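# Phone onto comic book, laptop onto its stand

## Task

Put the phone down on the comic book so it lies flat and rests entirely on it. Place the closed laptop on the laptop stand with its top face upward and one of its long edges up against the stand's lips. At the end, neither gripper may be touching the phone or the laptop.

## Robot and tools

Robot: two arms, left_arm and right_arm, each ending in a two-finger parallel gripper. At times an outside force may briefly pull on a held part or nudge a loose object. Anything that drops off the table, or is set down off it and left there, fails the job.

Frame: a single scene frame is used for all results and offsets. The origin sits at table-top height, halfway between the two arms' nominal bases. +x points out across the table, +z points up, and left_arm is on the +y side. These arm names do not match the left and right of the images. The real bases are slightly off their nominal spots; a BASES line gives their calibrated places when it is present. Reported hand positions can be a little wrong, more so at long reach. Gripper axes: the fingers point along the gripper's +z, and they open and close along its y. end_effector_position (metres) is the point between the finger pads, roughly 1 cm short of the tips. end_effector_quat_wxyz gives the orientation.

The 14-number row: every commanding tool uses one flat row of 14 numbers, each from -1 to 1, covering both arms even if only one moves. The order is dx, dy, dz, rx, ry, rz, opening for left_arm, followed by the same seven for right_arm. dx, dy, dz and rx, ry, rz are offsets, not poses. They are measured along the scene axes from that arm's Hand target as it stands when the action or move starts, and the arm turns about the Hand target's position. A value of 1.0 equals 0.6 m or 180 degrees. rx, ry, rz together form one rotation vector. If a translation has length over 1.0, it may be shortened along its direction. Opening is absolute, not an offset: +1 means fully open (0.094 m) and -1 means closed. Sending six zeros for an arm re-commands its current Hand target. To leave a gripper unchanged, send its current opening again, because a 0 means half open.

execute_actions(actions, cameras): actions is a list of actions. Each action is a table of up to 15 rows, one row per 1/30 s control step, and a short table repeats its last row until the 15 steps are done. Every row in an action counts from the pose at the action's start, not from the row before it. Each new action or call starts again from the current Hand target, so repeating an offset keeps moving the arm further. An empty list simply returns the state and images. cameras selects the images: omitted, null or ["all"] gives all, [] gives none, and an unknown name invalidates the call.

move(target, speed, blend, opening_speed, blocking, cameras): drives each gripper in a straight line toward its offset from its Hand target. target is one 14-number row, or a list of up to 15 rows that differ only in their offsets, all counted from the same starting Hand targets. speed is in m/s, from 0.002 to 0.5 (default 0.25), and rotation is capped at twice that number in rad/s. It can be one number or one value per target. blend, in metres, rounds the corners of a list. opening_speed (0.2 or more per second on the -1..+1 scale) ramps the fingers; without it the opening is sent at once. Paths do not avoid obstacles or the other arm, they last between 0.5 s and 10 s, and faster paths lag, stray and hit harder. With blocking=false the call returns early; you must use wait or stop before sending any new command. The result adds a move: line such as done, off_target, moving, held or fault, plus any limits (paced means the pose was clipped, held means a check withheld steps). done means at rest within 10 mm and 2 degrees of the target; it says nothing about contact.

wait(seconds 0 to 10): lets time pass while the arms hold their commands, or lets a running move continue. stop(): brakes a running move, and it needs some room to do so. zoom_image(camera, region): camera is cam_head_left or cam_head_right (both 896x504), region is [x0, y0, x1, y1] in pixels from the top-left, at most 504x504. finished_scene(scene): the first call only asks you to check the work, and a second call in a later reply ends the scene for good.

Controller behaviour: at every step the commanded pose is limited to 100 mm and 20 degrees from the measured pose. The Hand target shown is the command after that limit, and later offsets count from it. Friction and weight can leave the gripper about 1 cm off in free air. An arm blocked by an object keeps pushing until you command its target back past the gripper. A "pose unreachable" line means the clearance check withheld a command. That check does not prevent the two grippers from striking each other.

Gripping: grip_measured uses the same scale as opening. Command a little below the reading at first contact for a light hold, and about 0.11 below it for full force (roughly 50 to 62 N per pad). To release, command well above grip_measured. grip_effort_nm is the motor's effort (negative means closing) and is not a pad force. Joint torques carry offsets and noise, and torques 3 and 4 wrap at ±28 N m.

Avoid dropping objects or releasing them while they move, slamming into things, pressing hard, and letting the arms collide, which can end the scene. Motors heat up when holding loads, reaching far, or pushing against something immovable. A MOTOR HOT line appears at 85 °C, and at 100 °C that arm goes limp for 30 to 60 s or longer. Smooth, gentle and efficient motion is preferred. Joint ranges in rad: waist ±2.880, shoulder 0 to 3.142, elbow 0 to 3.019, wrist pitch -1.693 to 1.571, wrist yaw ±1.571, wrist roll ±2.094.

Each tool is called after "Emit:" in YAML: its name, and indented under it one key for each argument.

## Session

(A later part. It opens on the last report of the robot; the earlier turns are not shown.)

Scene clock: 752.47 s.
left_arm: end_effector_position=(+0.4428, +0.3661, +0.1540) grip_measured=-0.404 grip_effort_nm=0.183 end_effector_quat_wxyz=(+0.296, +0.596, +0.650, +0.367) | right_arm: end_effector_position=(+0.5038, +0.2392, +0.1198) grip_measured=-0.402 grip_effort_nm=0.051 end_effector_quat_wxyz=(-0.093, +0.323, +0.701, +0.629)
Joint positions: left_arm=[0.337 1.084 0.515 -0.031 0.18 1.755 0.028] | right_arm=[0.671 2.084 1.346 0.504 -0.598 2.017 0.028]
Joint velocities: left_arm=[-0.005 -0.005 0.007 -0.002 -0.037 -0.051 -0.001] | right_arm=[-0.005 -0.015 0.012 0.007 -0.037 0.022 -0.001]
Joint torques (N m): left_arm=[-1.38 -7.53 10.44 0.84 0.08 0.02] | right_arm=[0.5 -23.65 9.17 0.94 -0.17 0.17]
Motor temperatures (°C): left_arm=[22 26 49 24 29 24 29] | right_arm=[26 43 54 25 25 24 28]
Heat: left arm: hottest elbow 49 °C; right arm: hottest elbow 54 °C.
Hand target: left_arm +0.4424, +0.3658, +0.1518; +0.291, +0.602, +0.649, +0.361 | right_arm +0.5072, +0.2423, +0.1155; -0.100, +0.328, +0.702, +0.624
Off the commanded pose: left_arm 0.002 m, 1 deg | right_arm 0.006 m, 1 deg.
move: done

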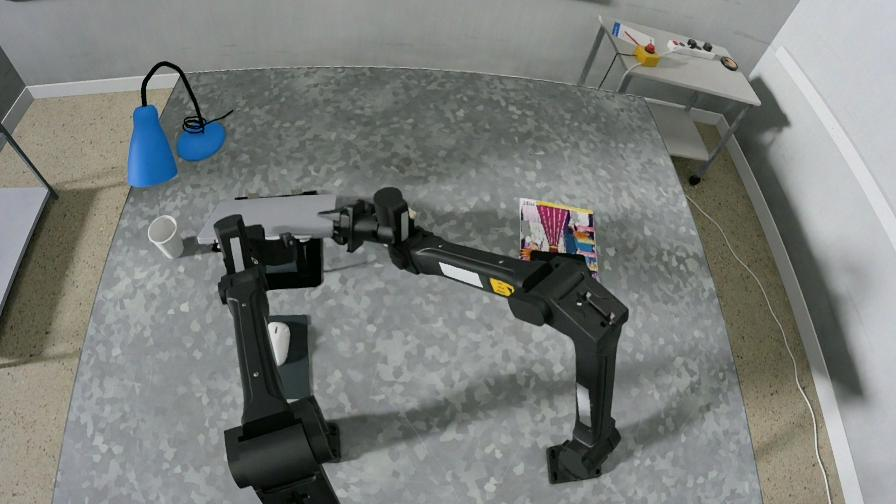

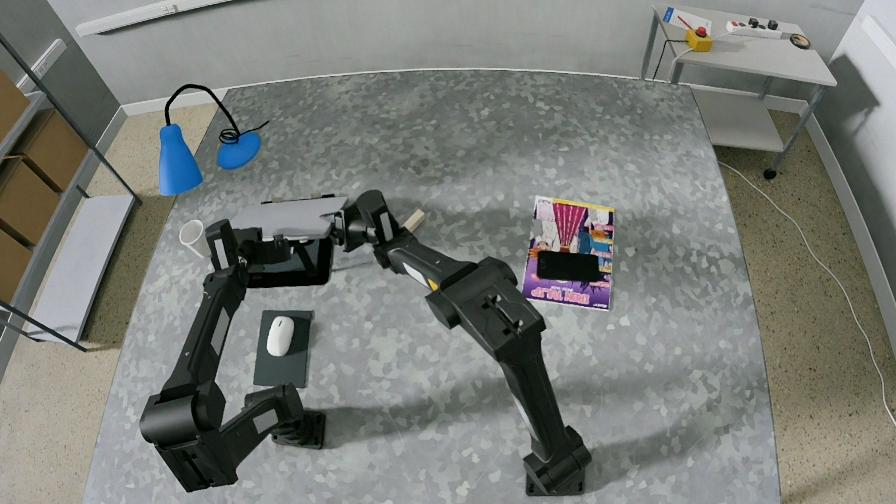

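Emit:
move:
  target:
    - [0,0,0,0,0,0,-0.2,0,0,0.0,0,0,0,0]
    - [0,0,0,0,0,0,-0.2,-0.055,-0.19,0.038,0,0,0,0]
  speed: 0.05
  opening_speed: 0.5

Emit:
zoom_image:
  camera: "cam_head_left"
  region: [180, 170, 360, 300]

Emit:
zoom_image:
  camera: "cam_head_right"
  region: [180, 170, 360, 300]

Scene clock: 763.77 s.
left_arm: end_effector_position=(+0.4448, +0.3667, +0.1599) grip_measured=-0.203 grip_effort_nm=0.168 end_effector_quat_wxyz=(+0.300, +0.594, +0.647, +0.372) | right_arm: end_effector_position=(+0.4721, +0.1367, +0.1315) grip_measured=-0.001 grip_effort_nm=0.061 end_effector_quat_wxyz=(-0.109, +0.334, +0.704, +0.617)
Joint positions: left_arm=[0.337 1.078 0.52 -0.027 0.181 1.755 0.037] | right_arm=[0.556 1.893 1.076 0.526 -0.72 1.994 0.047]
Joint velocities: left_arm=[0.005 -0.005 0.002 -0.017 0.007 -0.022 -0.001] | right_arm=[-0.024 -0.005 -0.007 -0.007 0.007 0.051 0.001]
Joint torques (N m): left_arm=[-1.9 -6.53 10 0.66 0.12 0.07] | right_arm=[-0.32 -22.01 6.13 2.1 -0.15 0.04]
Motor temperatures (°C): left_arm=[22 26 47 24 28 24 29] | right_arm=[26 44 52 25 24 24 27]
Heat: left arm: hottest elbow 47 °C; right arm: hottest elbow 52 °C.
Hand target: left_arm +0.4423, +0.3658, +0.1518; +0.291, +0.602, +0.649, +0.361 | right_arm +0.4730, +0.1289, +0.1396; -0.100, +0.328, +0.702, +0.624
Off the commanded pose: left_arm 0.008 m, 2 deg | right_arm 0.011 m, 2 deg.
move: off_target (right_arm)

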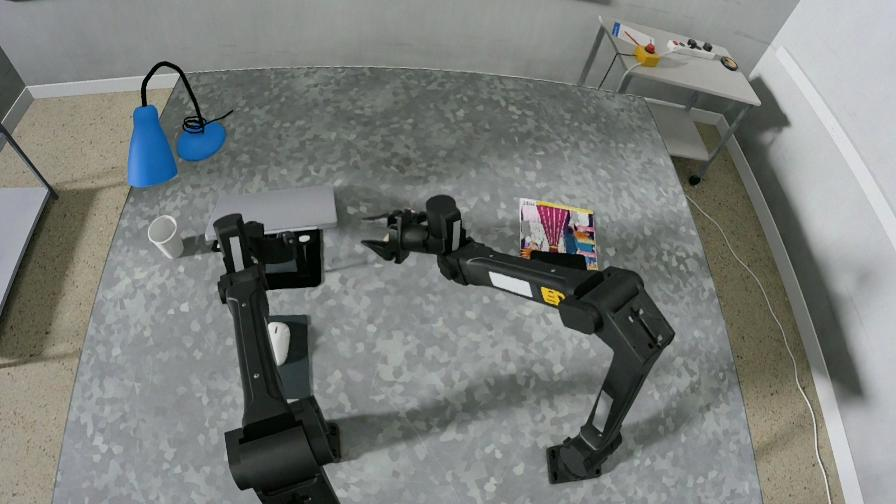

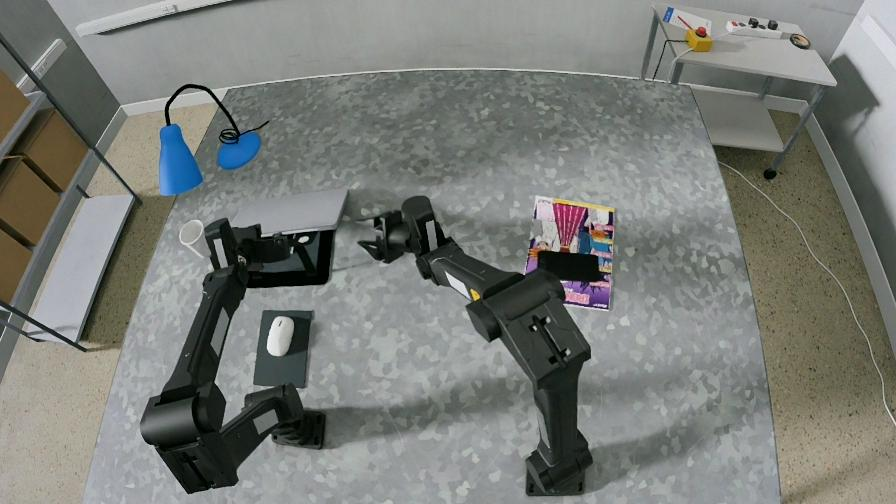

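Scaled by 2.800.

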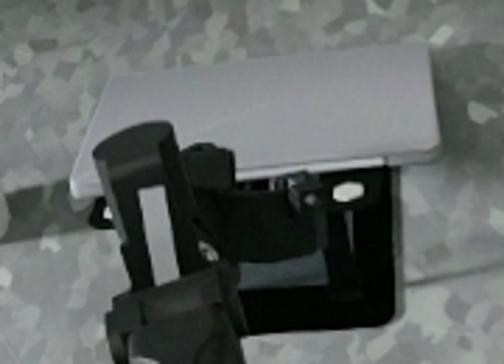

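Scaled by 2.800.

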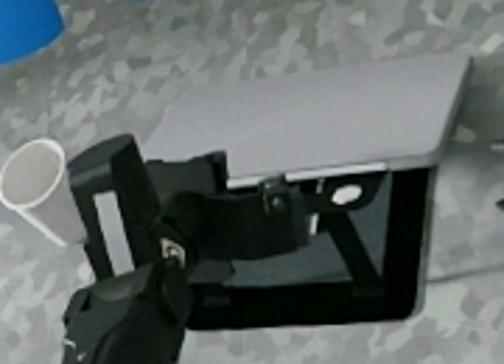

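Emit:
move:
  target:
    - [0,0,0.01,0,0,0,-0.2,-0.05,-0.1,0.05,0,0,0,0]
    - [-0.13,-0.017,0.1,0,0,0,-0.2,-0.1,-0.2,0.1,0,0,0,0]
    - [-0.2,-0.025,0.2,0,0,0,-0.2,-0.15,-0.3,0.1,0,0,0,0]
  speed: 0.06

Emit:
zoom_image:
  camera: "cam_head_left"
  region: [180, 170, 360, 300]

Emit:
zoom_image:
  camera: "cam_head_right"
  region: [180, 170, 360, 300]

Scene clock: 772.33 s.
left_arm: end_effector_position=(+0.3165, +0.3436, +0.2267) grip_measured=-0.202 grip_effort_nm=0.129 end_effector_quat_wxyz=(+0.283, +0.610, +0.665, +0.326) | right_arm: end_effector_position=(+0.3849, -0.0426, +0.2036) grip_measured=-0.001 grip_effort_nm=0.071 end_effector_quat_wxyz=(-0.102, +0.324, +0.701, +0.627)
Joint positions: left_arm=[0.491 0.556 0.544 -0.708 0.313 1.861 0.037] | right_arm=[0.277 1.407 0.686 0.362 -0.987 1.862 0.047]
Joint velocities: left_arm=[-0.015 -0.005 -0.007 -0.022 -0.022 -0.022 0] | right_arm=[-0.015 0.005 -0.007 -0.002 -0.022 -0.022 0.001]
Joint torques (N m): left_arm=[-0.44 -2.02 18.44 1.32 0.32 0.04] | right_arm=[-0.26 -14.04 6.69 1.07 -0.25 -0.01]
Motor temperatures (°C): left_arm=[22 26 47 24 28 24 29] | right_arm=[26 43 50 25 24 23 27]
Heat: left arm: hottest elbow 47 °C; right arm: hottest elbow 50 °C.
Hand target: left_arm +0.3240, +0.3528, +0.2717; +0.291, +0.603, +0.649, +0.361 | right_arm +0.3816, -0.0495, +0.2025; -0.100, +0.328, +0.701, +0.625
Off the commanded pose: left_arm 0.046 m, 5 deg | right_arm 0.010 m, 1 deg.
move: off_target (left_arm)

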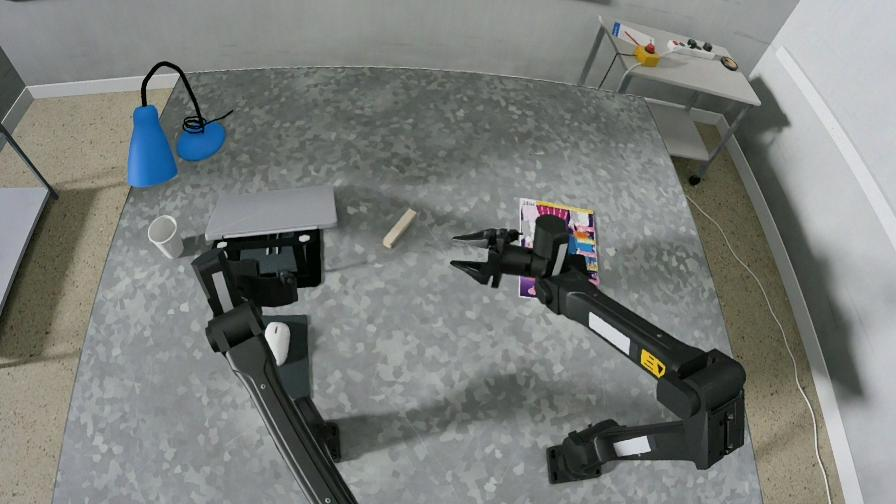

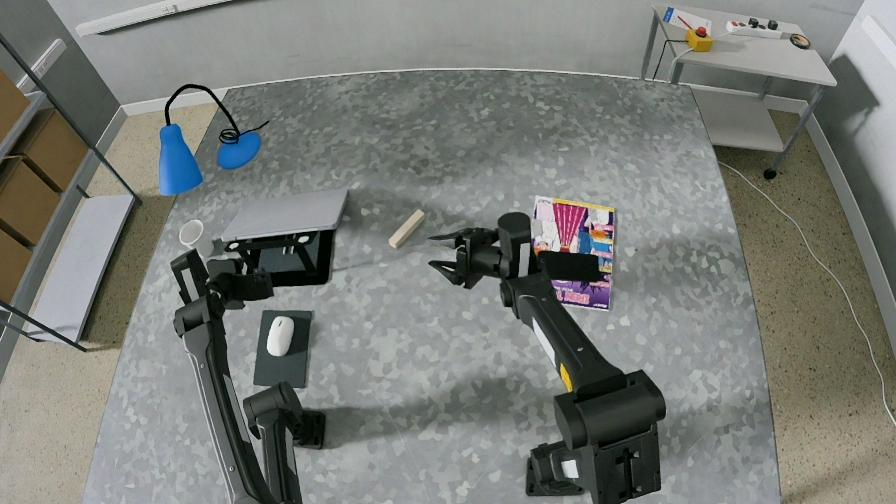

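Scaled by 2.800.

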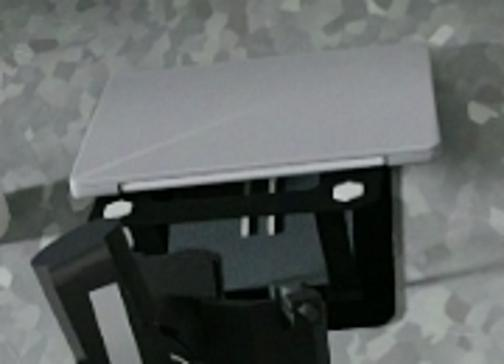

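Scaled by 2.800.

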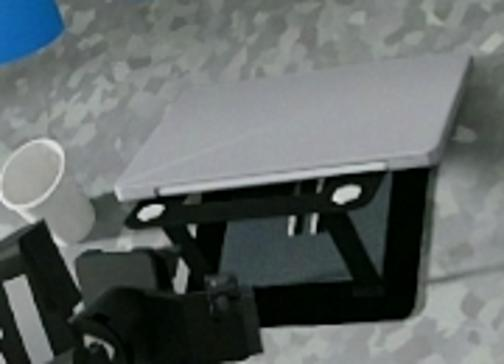

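Emit:
move:
  target: [0.04,0.187,-0.06,0,0,0,-0.95,-0.1,-0.3,0.05,0,0,0,0]
  speed: 0.1

Emit:
zoom_image:
  camera: "cam_head_left"
  region: [150, 170, 350, 330]

Emit:
zoom_image:
  camera: "cam_head_right"
  region: [150, 170, 350, 330]

Scene clock: 791.37 s.
left_arm: end_effector_position=(+0.3338, +0.4418, +0.1977) grip_measured=-0.948 grip_effort_nm=-0.081 end_effector_quat_wxyz=(+0.292, +0.600, +0.671, +0.324) | right_arm: end_effector_position=(+0.3034, -0.2215, +0.2223) grip_measured=-0.001 grip_effort_nm=0.066 end_effector_quat_wxyz=(-0.110, +0.335, +0.694, +0.627)
Joint positions: left_arm=[0.809 0.876 0.593 -0.531 0.551 2.072 0.002] | right_arm=[-0.252 1.197 0.706 -0.926 -1.379 0.781 0.047]
Joint velocities: left_arm=[-0.005 -0.005 -0.002 -0.002 -0.022 -0.051 -0.001] | right_arm=[-0.005 0.005 -0.002 0.002 -0.066 0.007 -0.001]
Joint torques (N m): left_arm=[0.15 -4.42 17.78 2.04 0.45 0.08] | right_arm=[-0.26 -6.95 11.93 0.01 -0.52 0.03]
Motor temperatures (°C): left_arm=[22 26 52 24 28 24 28] | right_arm=[26 42 48 25 24 23 26]
Heat: left arm: hottest elbow 52 °C; right arm: hottest elbow 48 °C.
Hand target: left_arm +0.3486, +0.4645, +0.2358; +0.290, +0.603, +0.649, +0.361 | right_arm +0.3218, -0.2297, +0.2349; -0.096, +0.330, +0.697, +0.629
Off the commanded pose: left_arm 0.047 m, 5 deg | right_arm 0.022 m, 2 deg.
joint sent to its limit (left arm) — joint 6 (wrist roll), upper limit. The joint targets are off in position, not in orientation.
move: off_target (left_arm, right_arm)

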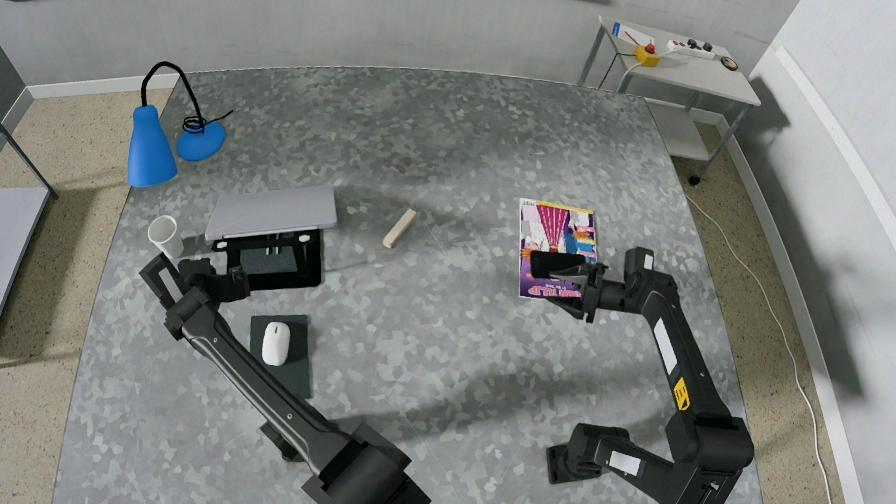

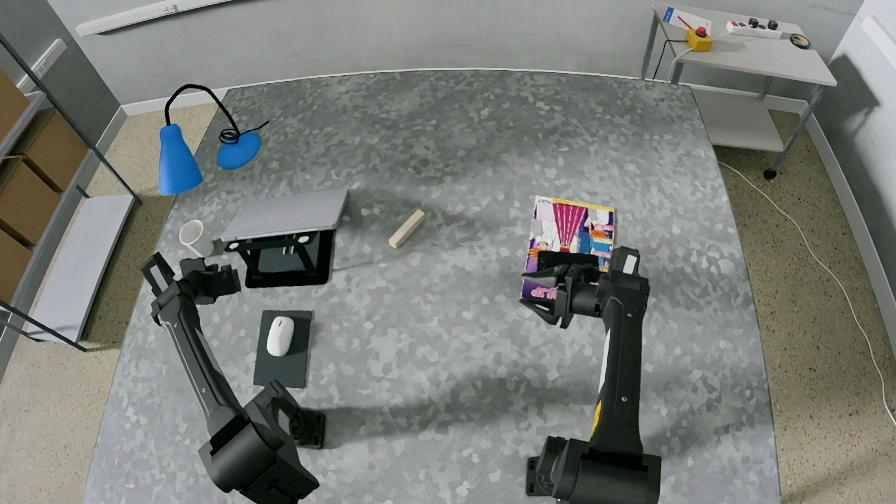

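Scaled by 2.520.

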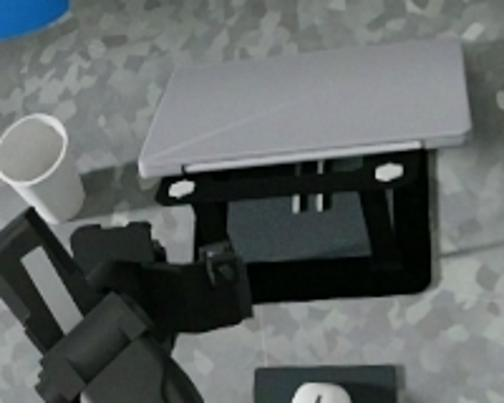

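Scaled by 2.520.

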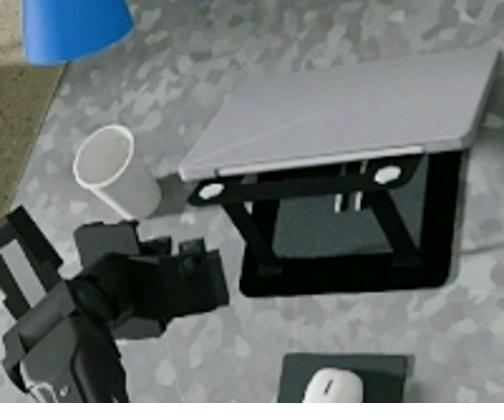

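Emit:
execute_actions:
  actions: []

Emit:
zoom_image:
  camera: "cam_head_left"
  region: [150, 130, 500, 380]

Emit:
zoom_image:
  camera: "cam_head_right"
  region: [100, 130, 450, 380]

Scene clock: 797.63 s.
left_arm: end_effector_position=(+0.3338, +0.4418, +0.1977) grip_measured=-0.948 grip_effort_nm=-0.081 end_effector_quat_wxyz=(+0.292, +0.600, +0.671, +0.324) | right_arm: end_effector_position=(+0.3034, -0.2215, +0.2223) grip_measured=-0.001 grip_effort_nm=0.066 end_effector_quat_wxyz=(-0.110, +0.335, +0.694, +0.628)
Joint positions: left_arm=[0.809 0.876 0.593 -0.531 0.551 2.072 0.002] | right_arm=[-0.252 1.197 0.706 -0.926 -1.379 0.78 0.047]
Joint velocities: left_arm=[0.005 -0.015 -0.012 -0.002 -0.051 -0.051 0] | right_arm=[-0.005 0.005 0.017 0.007 -0.051 0.037 0]
Joint torques (N m): left_arm=[-0.44 -3.78 17.68 1.89 0.42 0.07] | right_arm=[-0.32 -7 11.89 -0.01 -0.51 0.03]
Motor temperatures (°C): left_arm=[22 26 52 24 28 24 28] | right_arm=[26 42 50 25 24 23 26]
Heat: left arm: hottest elbow 52 °C; right arm: hottest elbow 50 °C.
Hand target: left_arm +0.3486, +0.4645, +0.2358; +0.290, +0.603, +0.650, +0.361 | right_arm +0.3219, -0.2297, +0.2349; -0.096, +0.330, +0.697, +0.629
Tool commands: left_gripper/opening=-0.95 right_gripper/opening=+0.0
Off the commanded pose: left_arm 0.047 m, 5 deg | right_arm 0.022 m, 2 deg.

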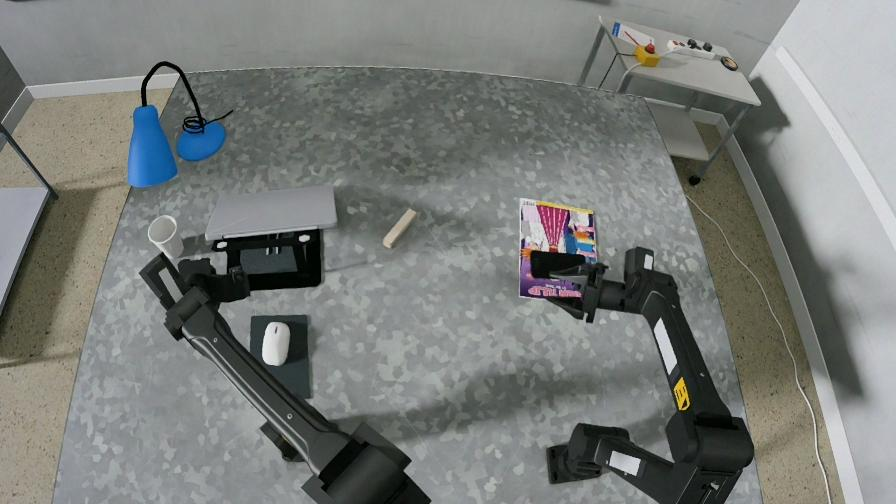

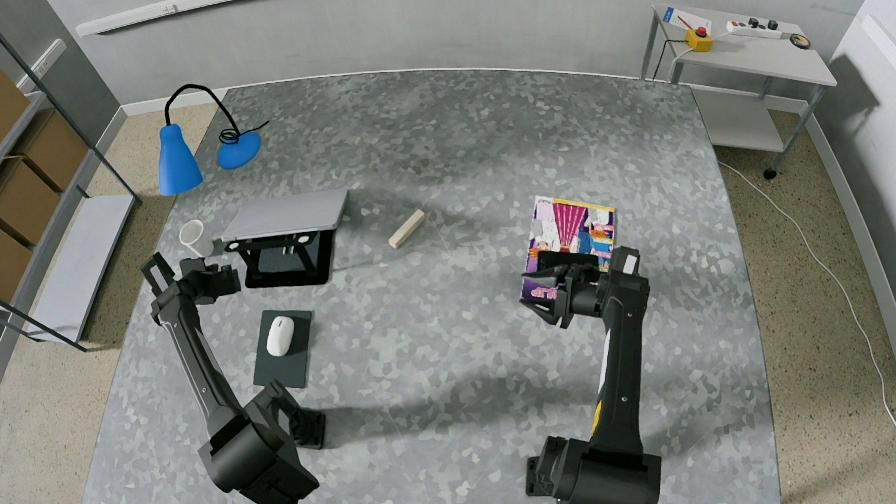

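Scaled by 1.440.

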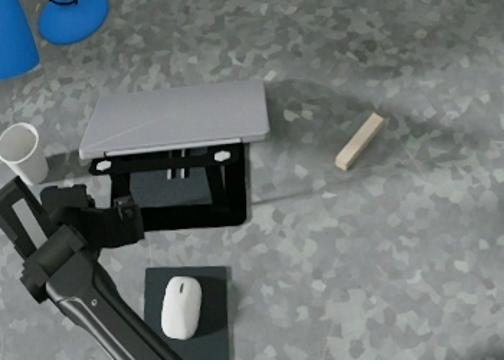

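Scaled by 1.440.

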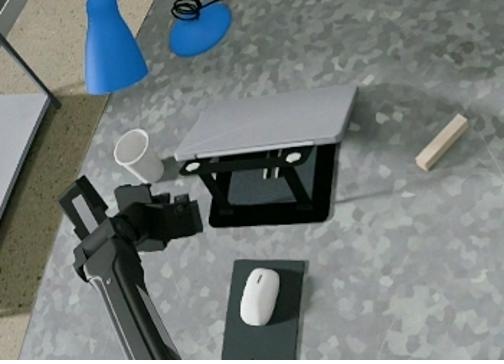

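Emit:
move:
  target: [-0.15, 0, 0.03, 0, 0, 0, -0.95, -0.03, -0.03, 0.05, 0, 0, 0, 0]
  speed: 0.12

Emit:
zoom_image:
  camera: "cam_head_left"
  region: [150, 150, 350, 310]

Emit:
zoom_image:
  camera: "cam_head_right"
  region: [160, 150, 360, 310]

Emit:
zoom_image:
  camera: "cam_head_right"
  region: [480, 170, 660, 330]

Emit:
zoom_image:
  camera: "cam_head_left"
  region: [480, 170, 660, 330]

Scene clock: 804.00 s.
left_arm: end_effector_position=(+0.2634, +0.4647, +0.2526) grip_measured=-0.948 grip_effort_nm=-0.085 end_effector_quat_wxyz=(+0.294, +0.519, +0.700, +0.394) | right_arm: end_effector_position=(+0.2887, -0.2387, +0.2531) grip_measured=-0.001 grip_effort_nm=0.066 end_effector_quat_wxyz=(-0.108, +0.337, +0.693, +0.628)
Joint positions: left_arm=[1.081 0.661 0.593 -0.656 0.674 2.072 0.002] | right_arm=[-0.323 1.198 0.795 -1.355 -1.379 0.432 0.047]
Joint velocities: left_arm=[0.015 -0.024 0.002 0.002 0.007 -0.022 0] | right_arm=[-0.005 0.015 -0.007 -0.017 -0.007 -0.051 0.001]
Joint torques (N m): left_arm=[0.44 -3.66 11.12 1.1 0.38 0] | right_arm=[-0.32 -7 11.77 -0.39 -0.5 0.03]
Motor temperatures (°C): left_arm=[22 26 52 24 28 24 28] | right_arm=[26 41 51 25 24 23 26]
Heat: left arm: hottest elbow 52 °C; right arm: hottest elbow 51 °C.
Hand target: left_arm +0.2585, +0.4658, +0.2538; +0.290, +0.603, +0.649, +0.360 | right_arm +0.3053, -0.2479, +0.2653; -0.094, +0.331, +0.697, +0.629
Off the commanded pose: left_arm 0.005 m, 12 deg | right_arm 0.021 m, 2 deg.
joint sent to its limit (left arm) — joint 6 (wrist roll), upper limit. The joint targets are off in orientation, not in position.
move: off_target (left_arm, right_arm)

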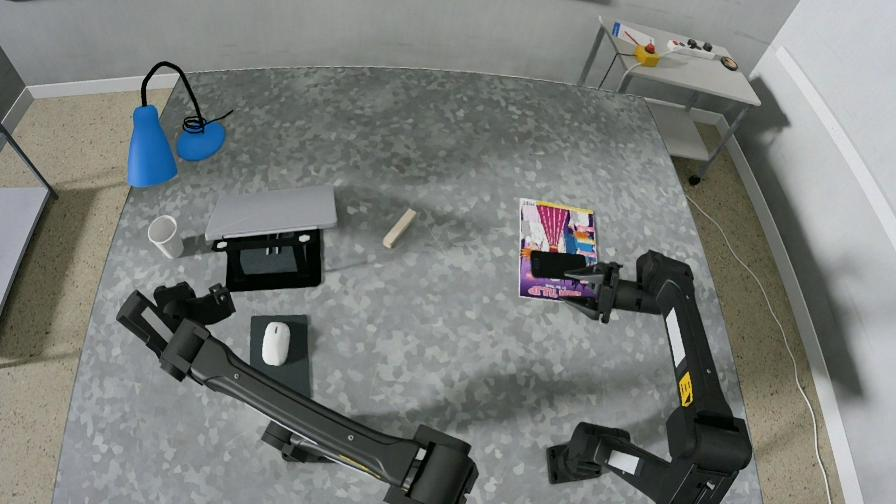

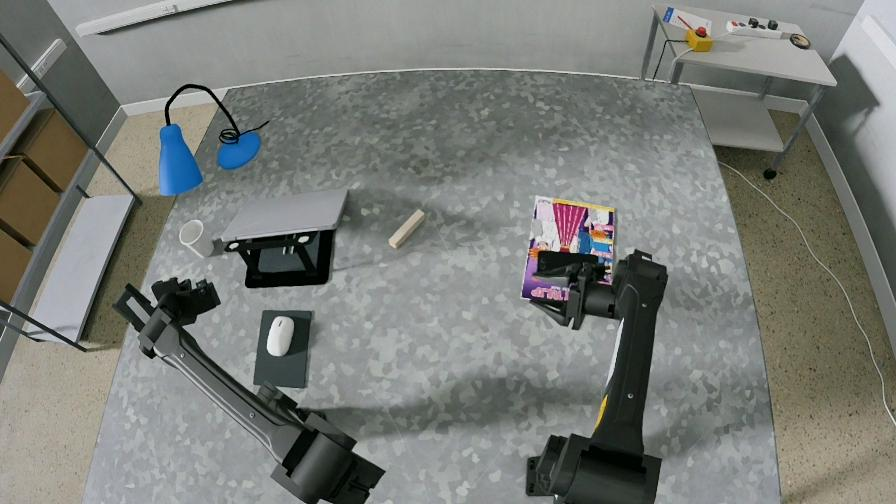

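Scaled by 2.520.

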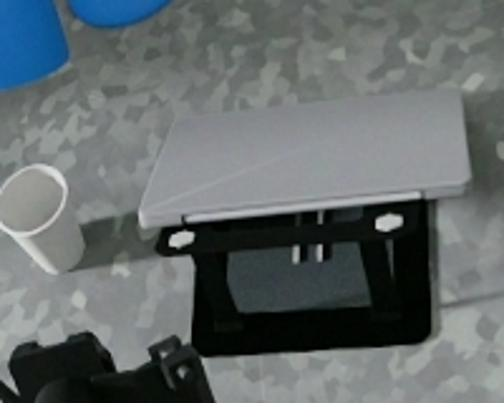

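Scaled by 2.520.

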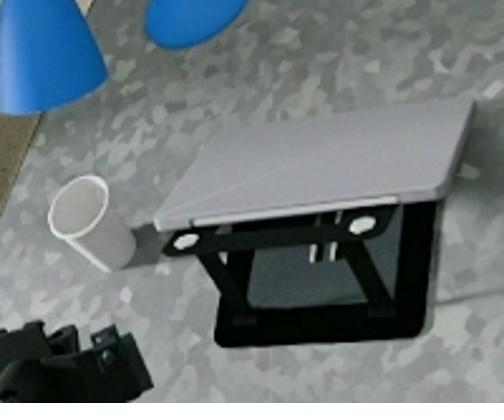

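Scaled by 2.800.

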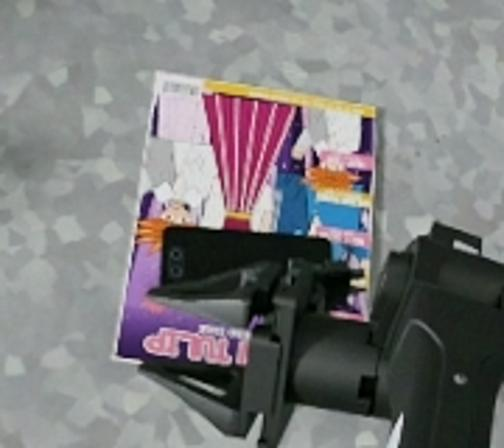

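Scaled by 2.800.

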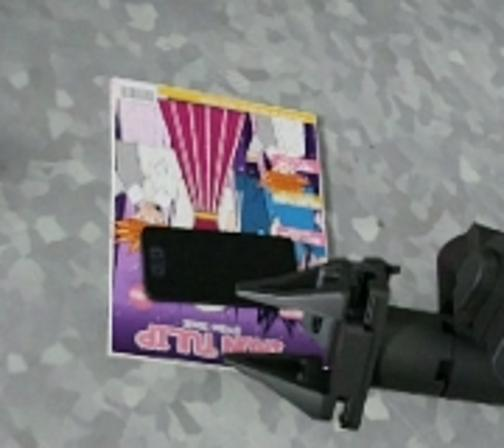

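Emit:
finished_scene:
  scene: 2

This call ended nothing. Check each condition of the task against the scene as it is now, look again where you are not sure, and mend what is not met. Then call finished_scene again.

Emit:
finished_scene:
  scene: 2

The scene is finished: the task was done.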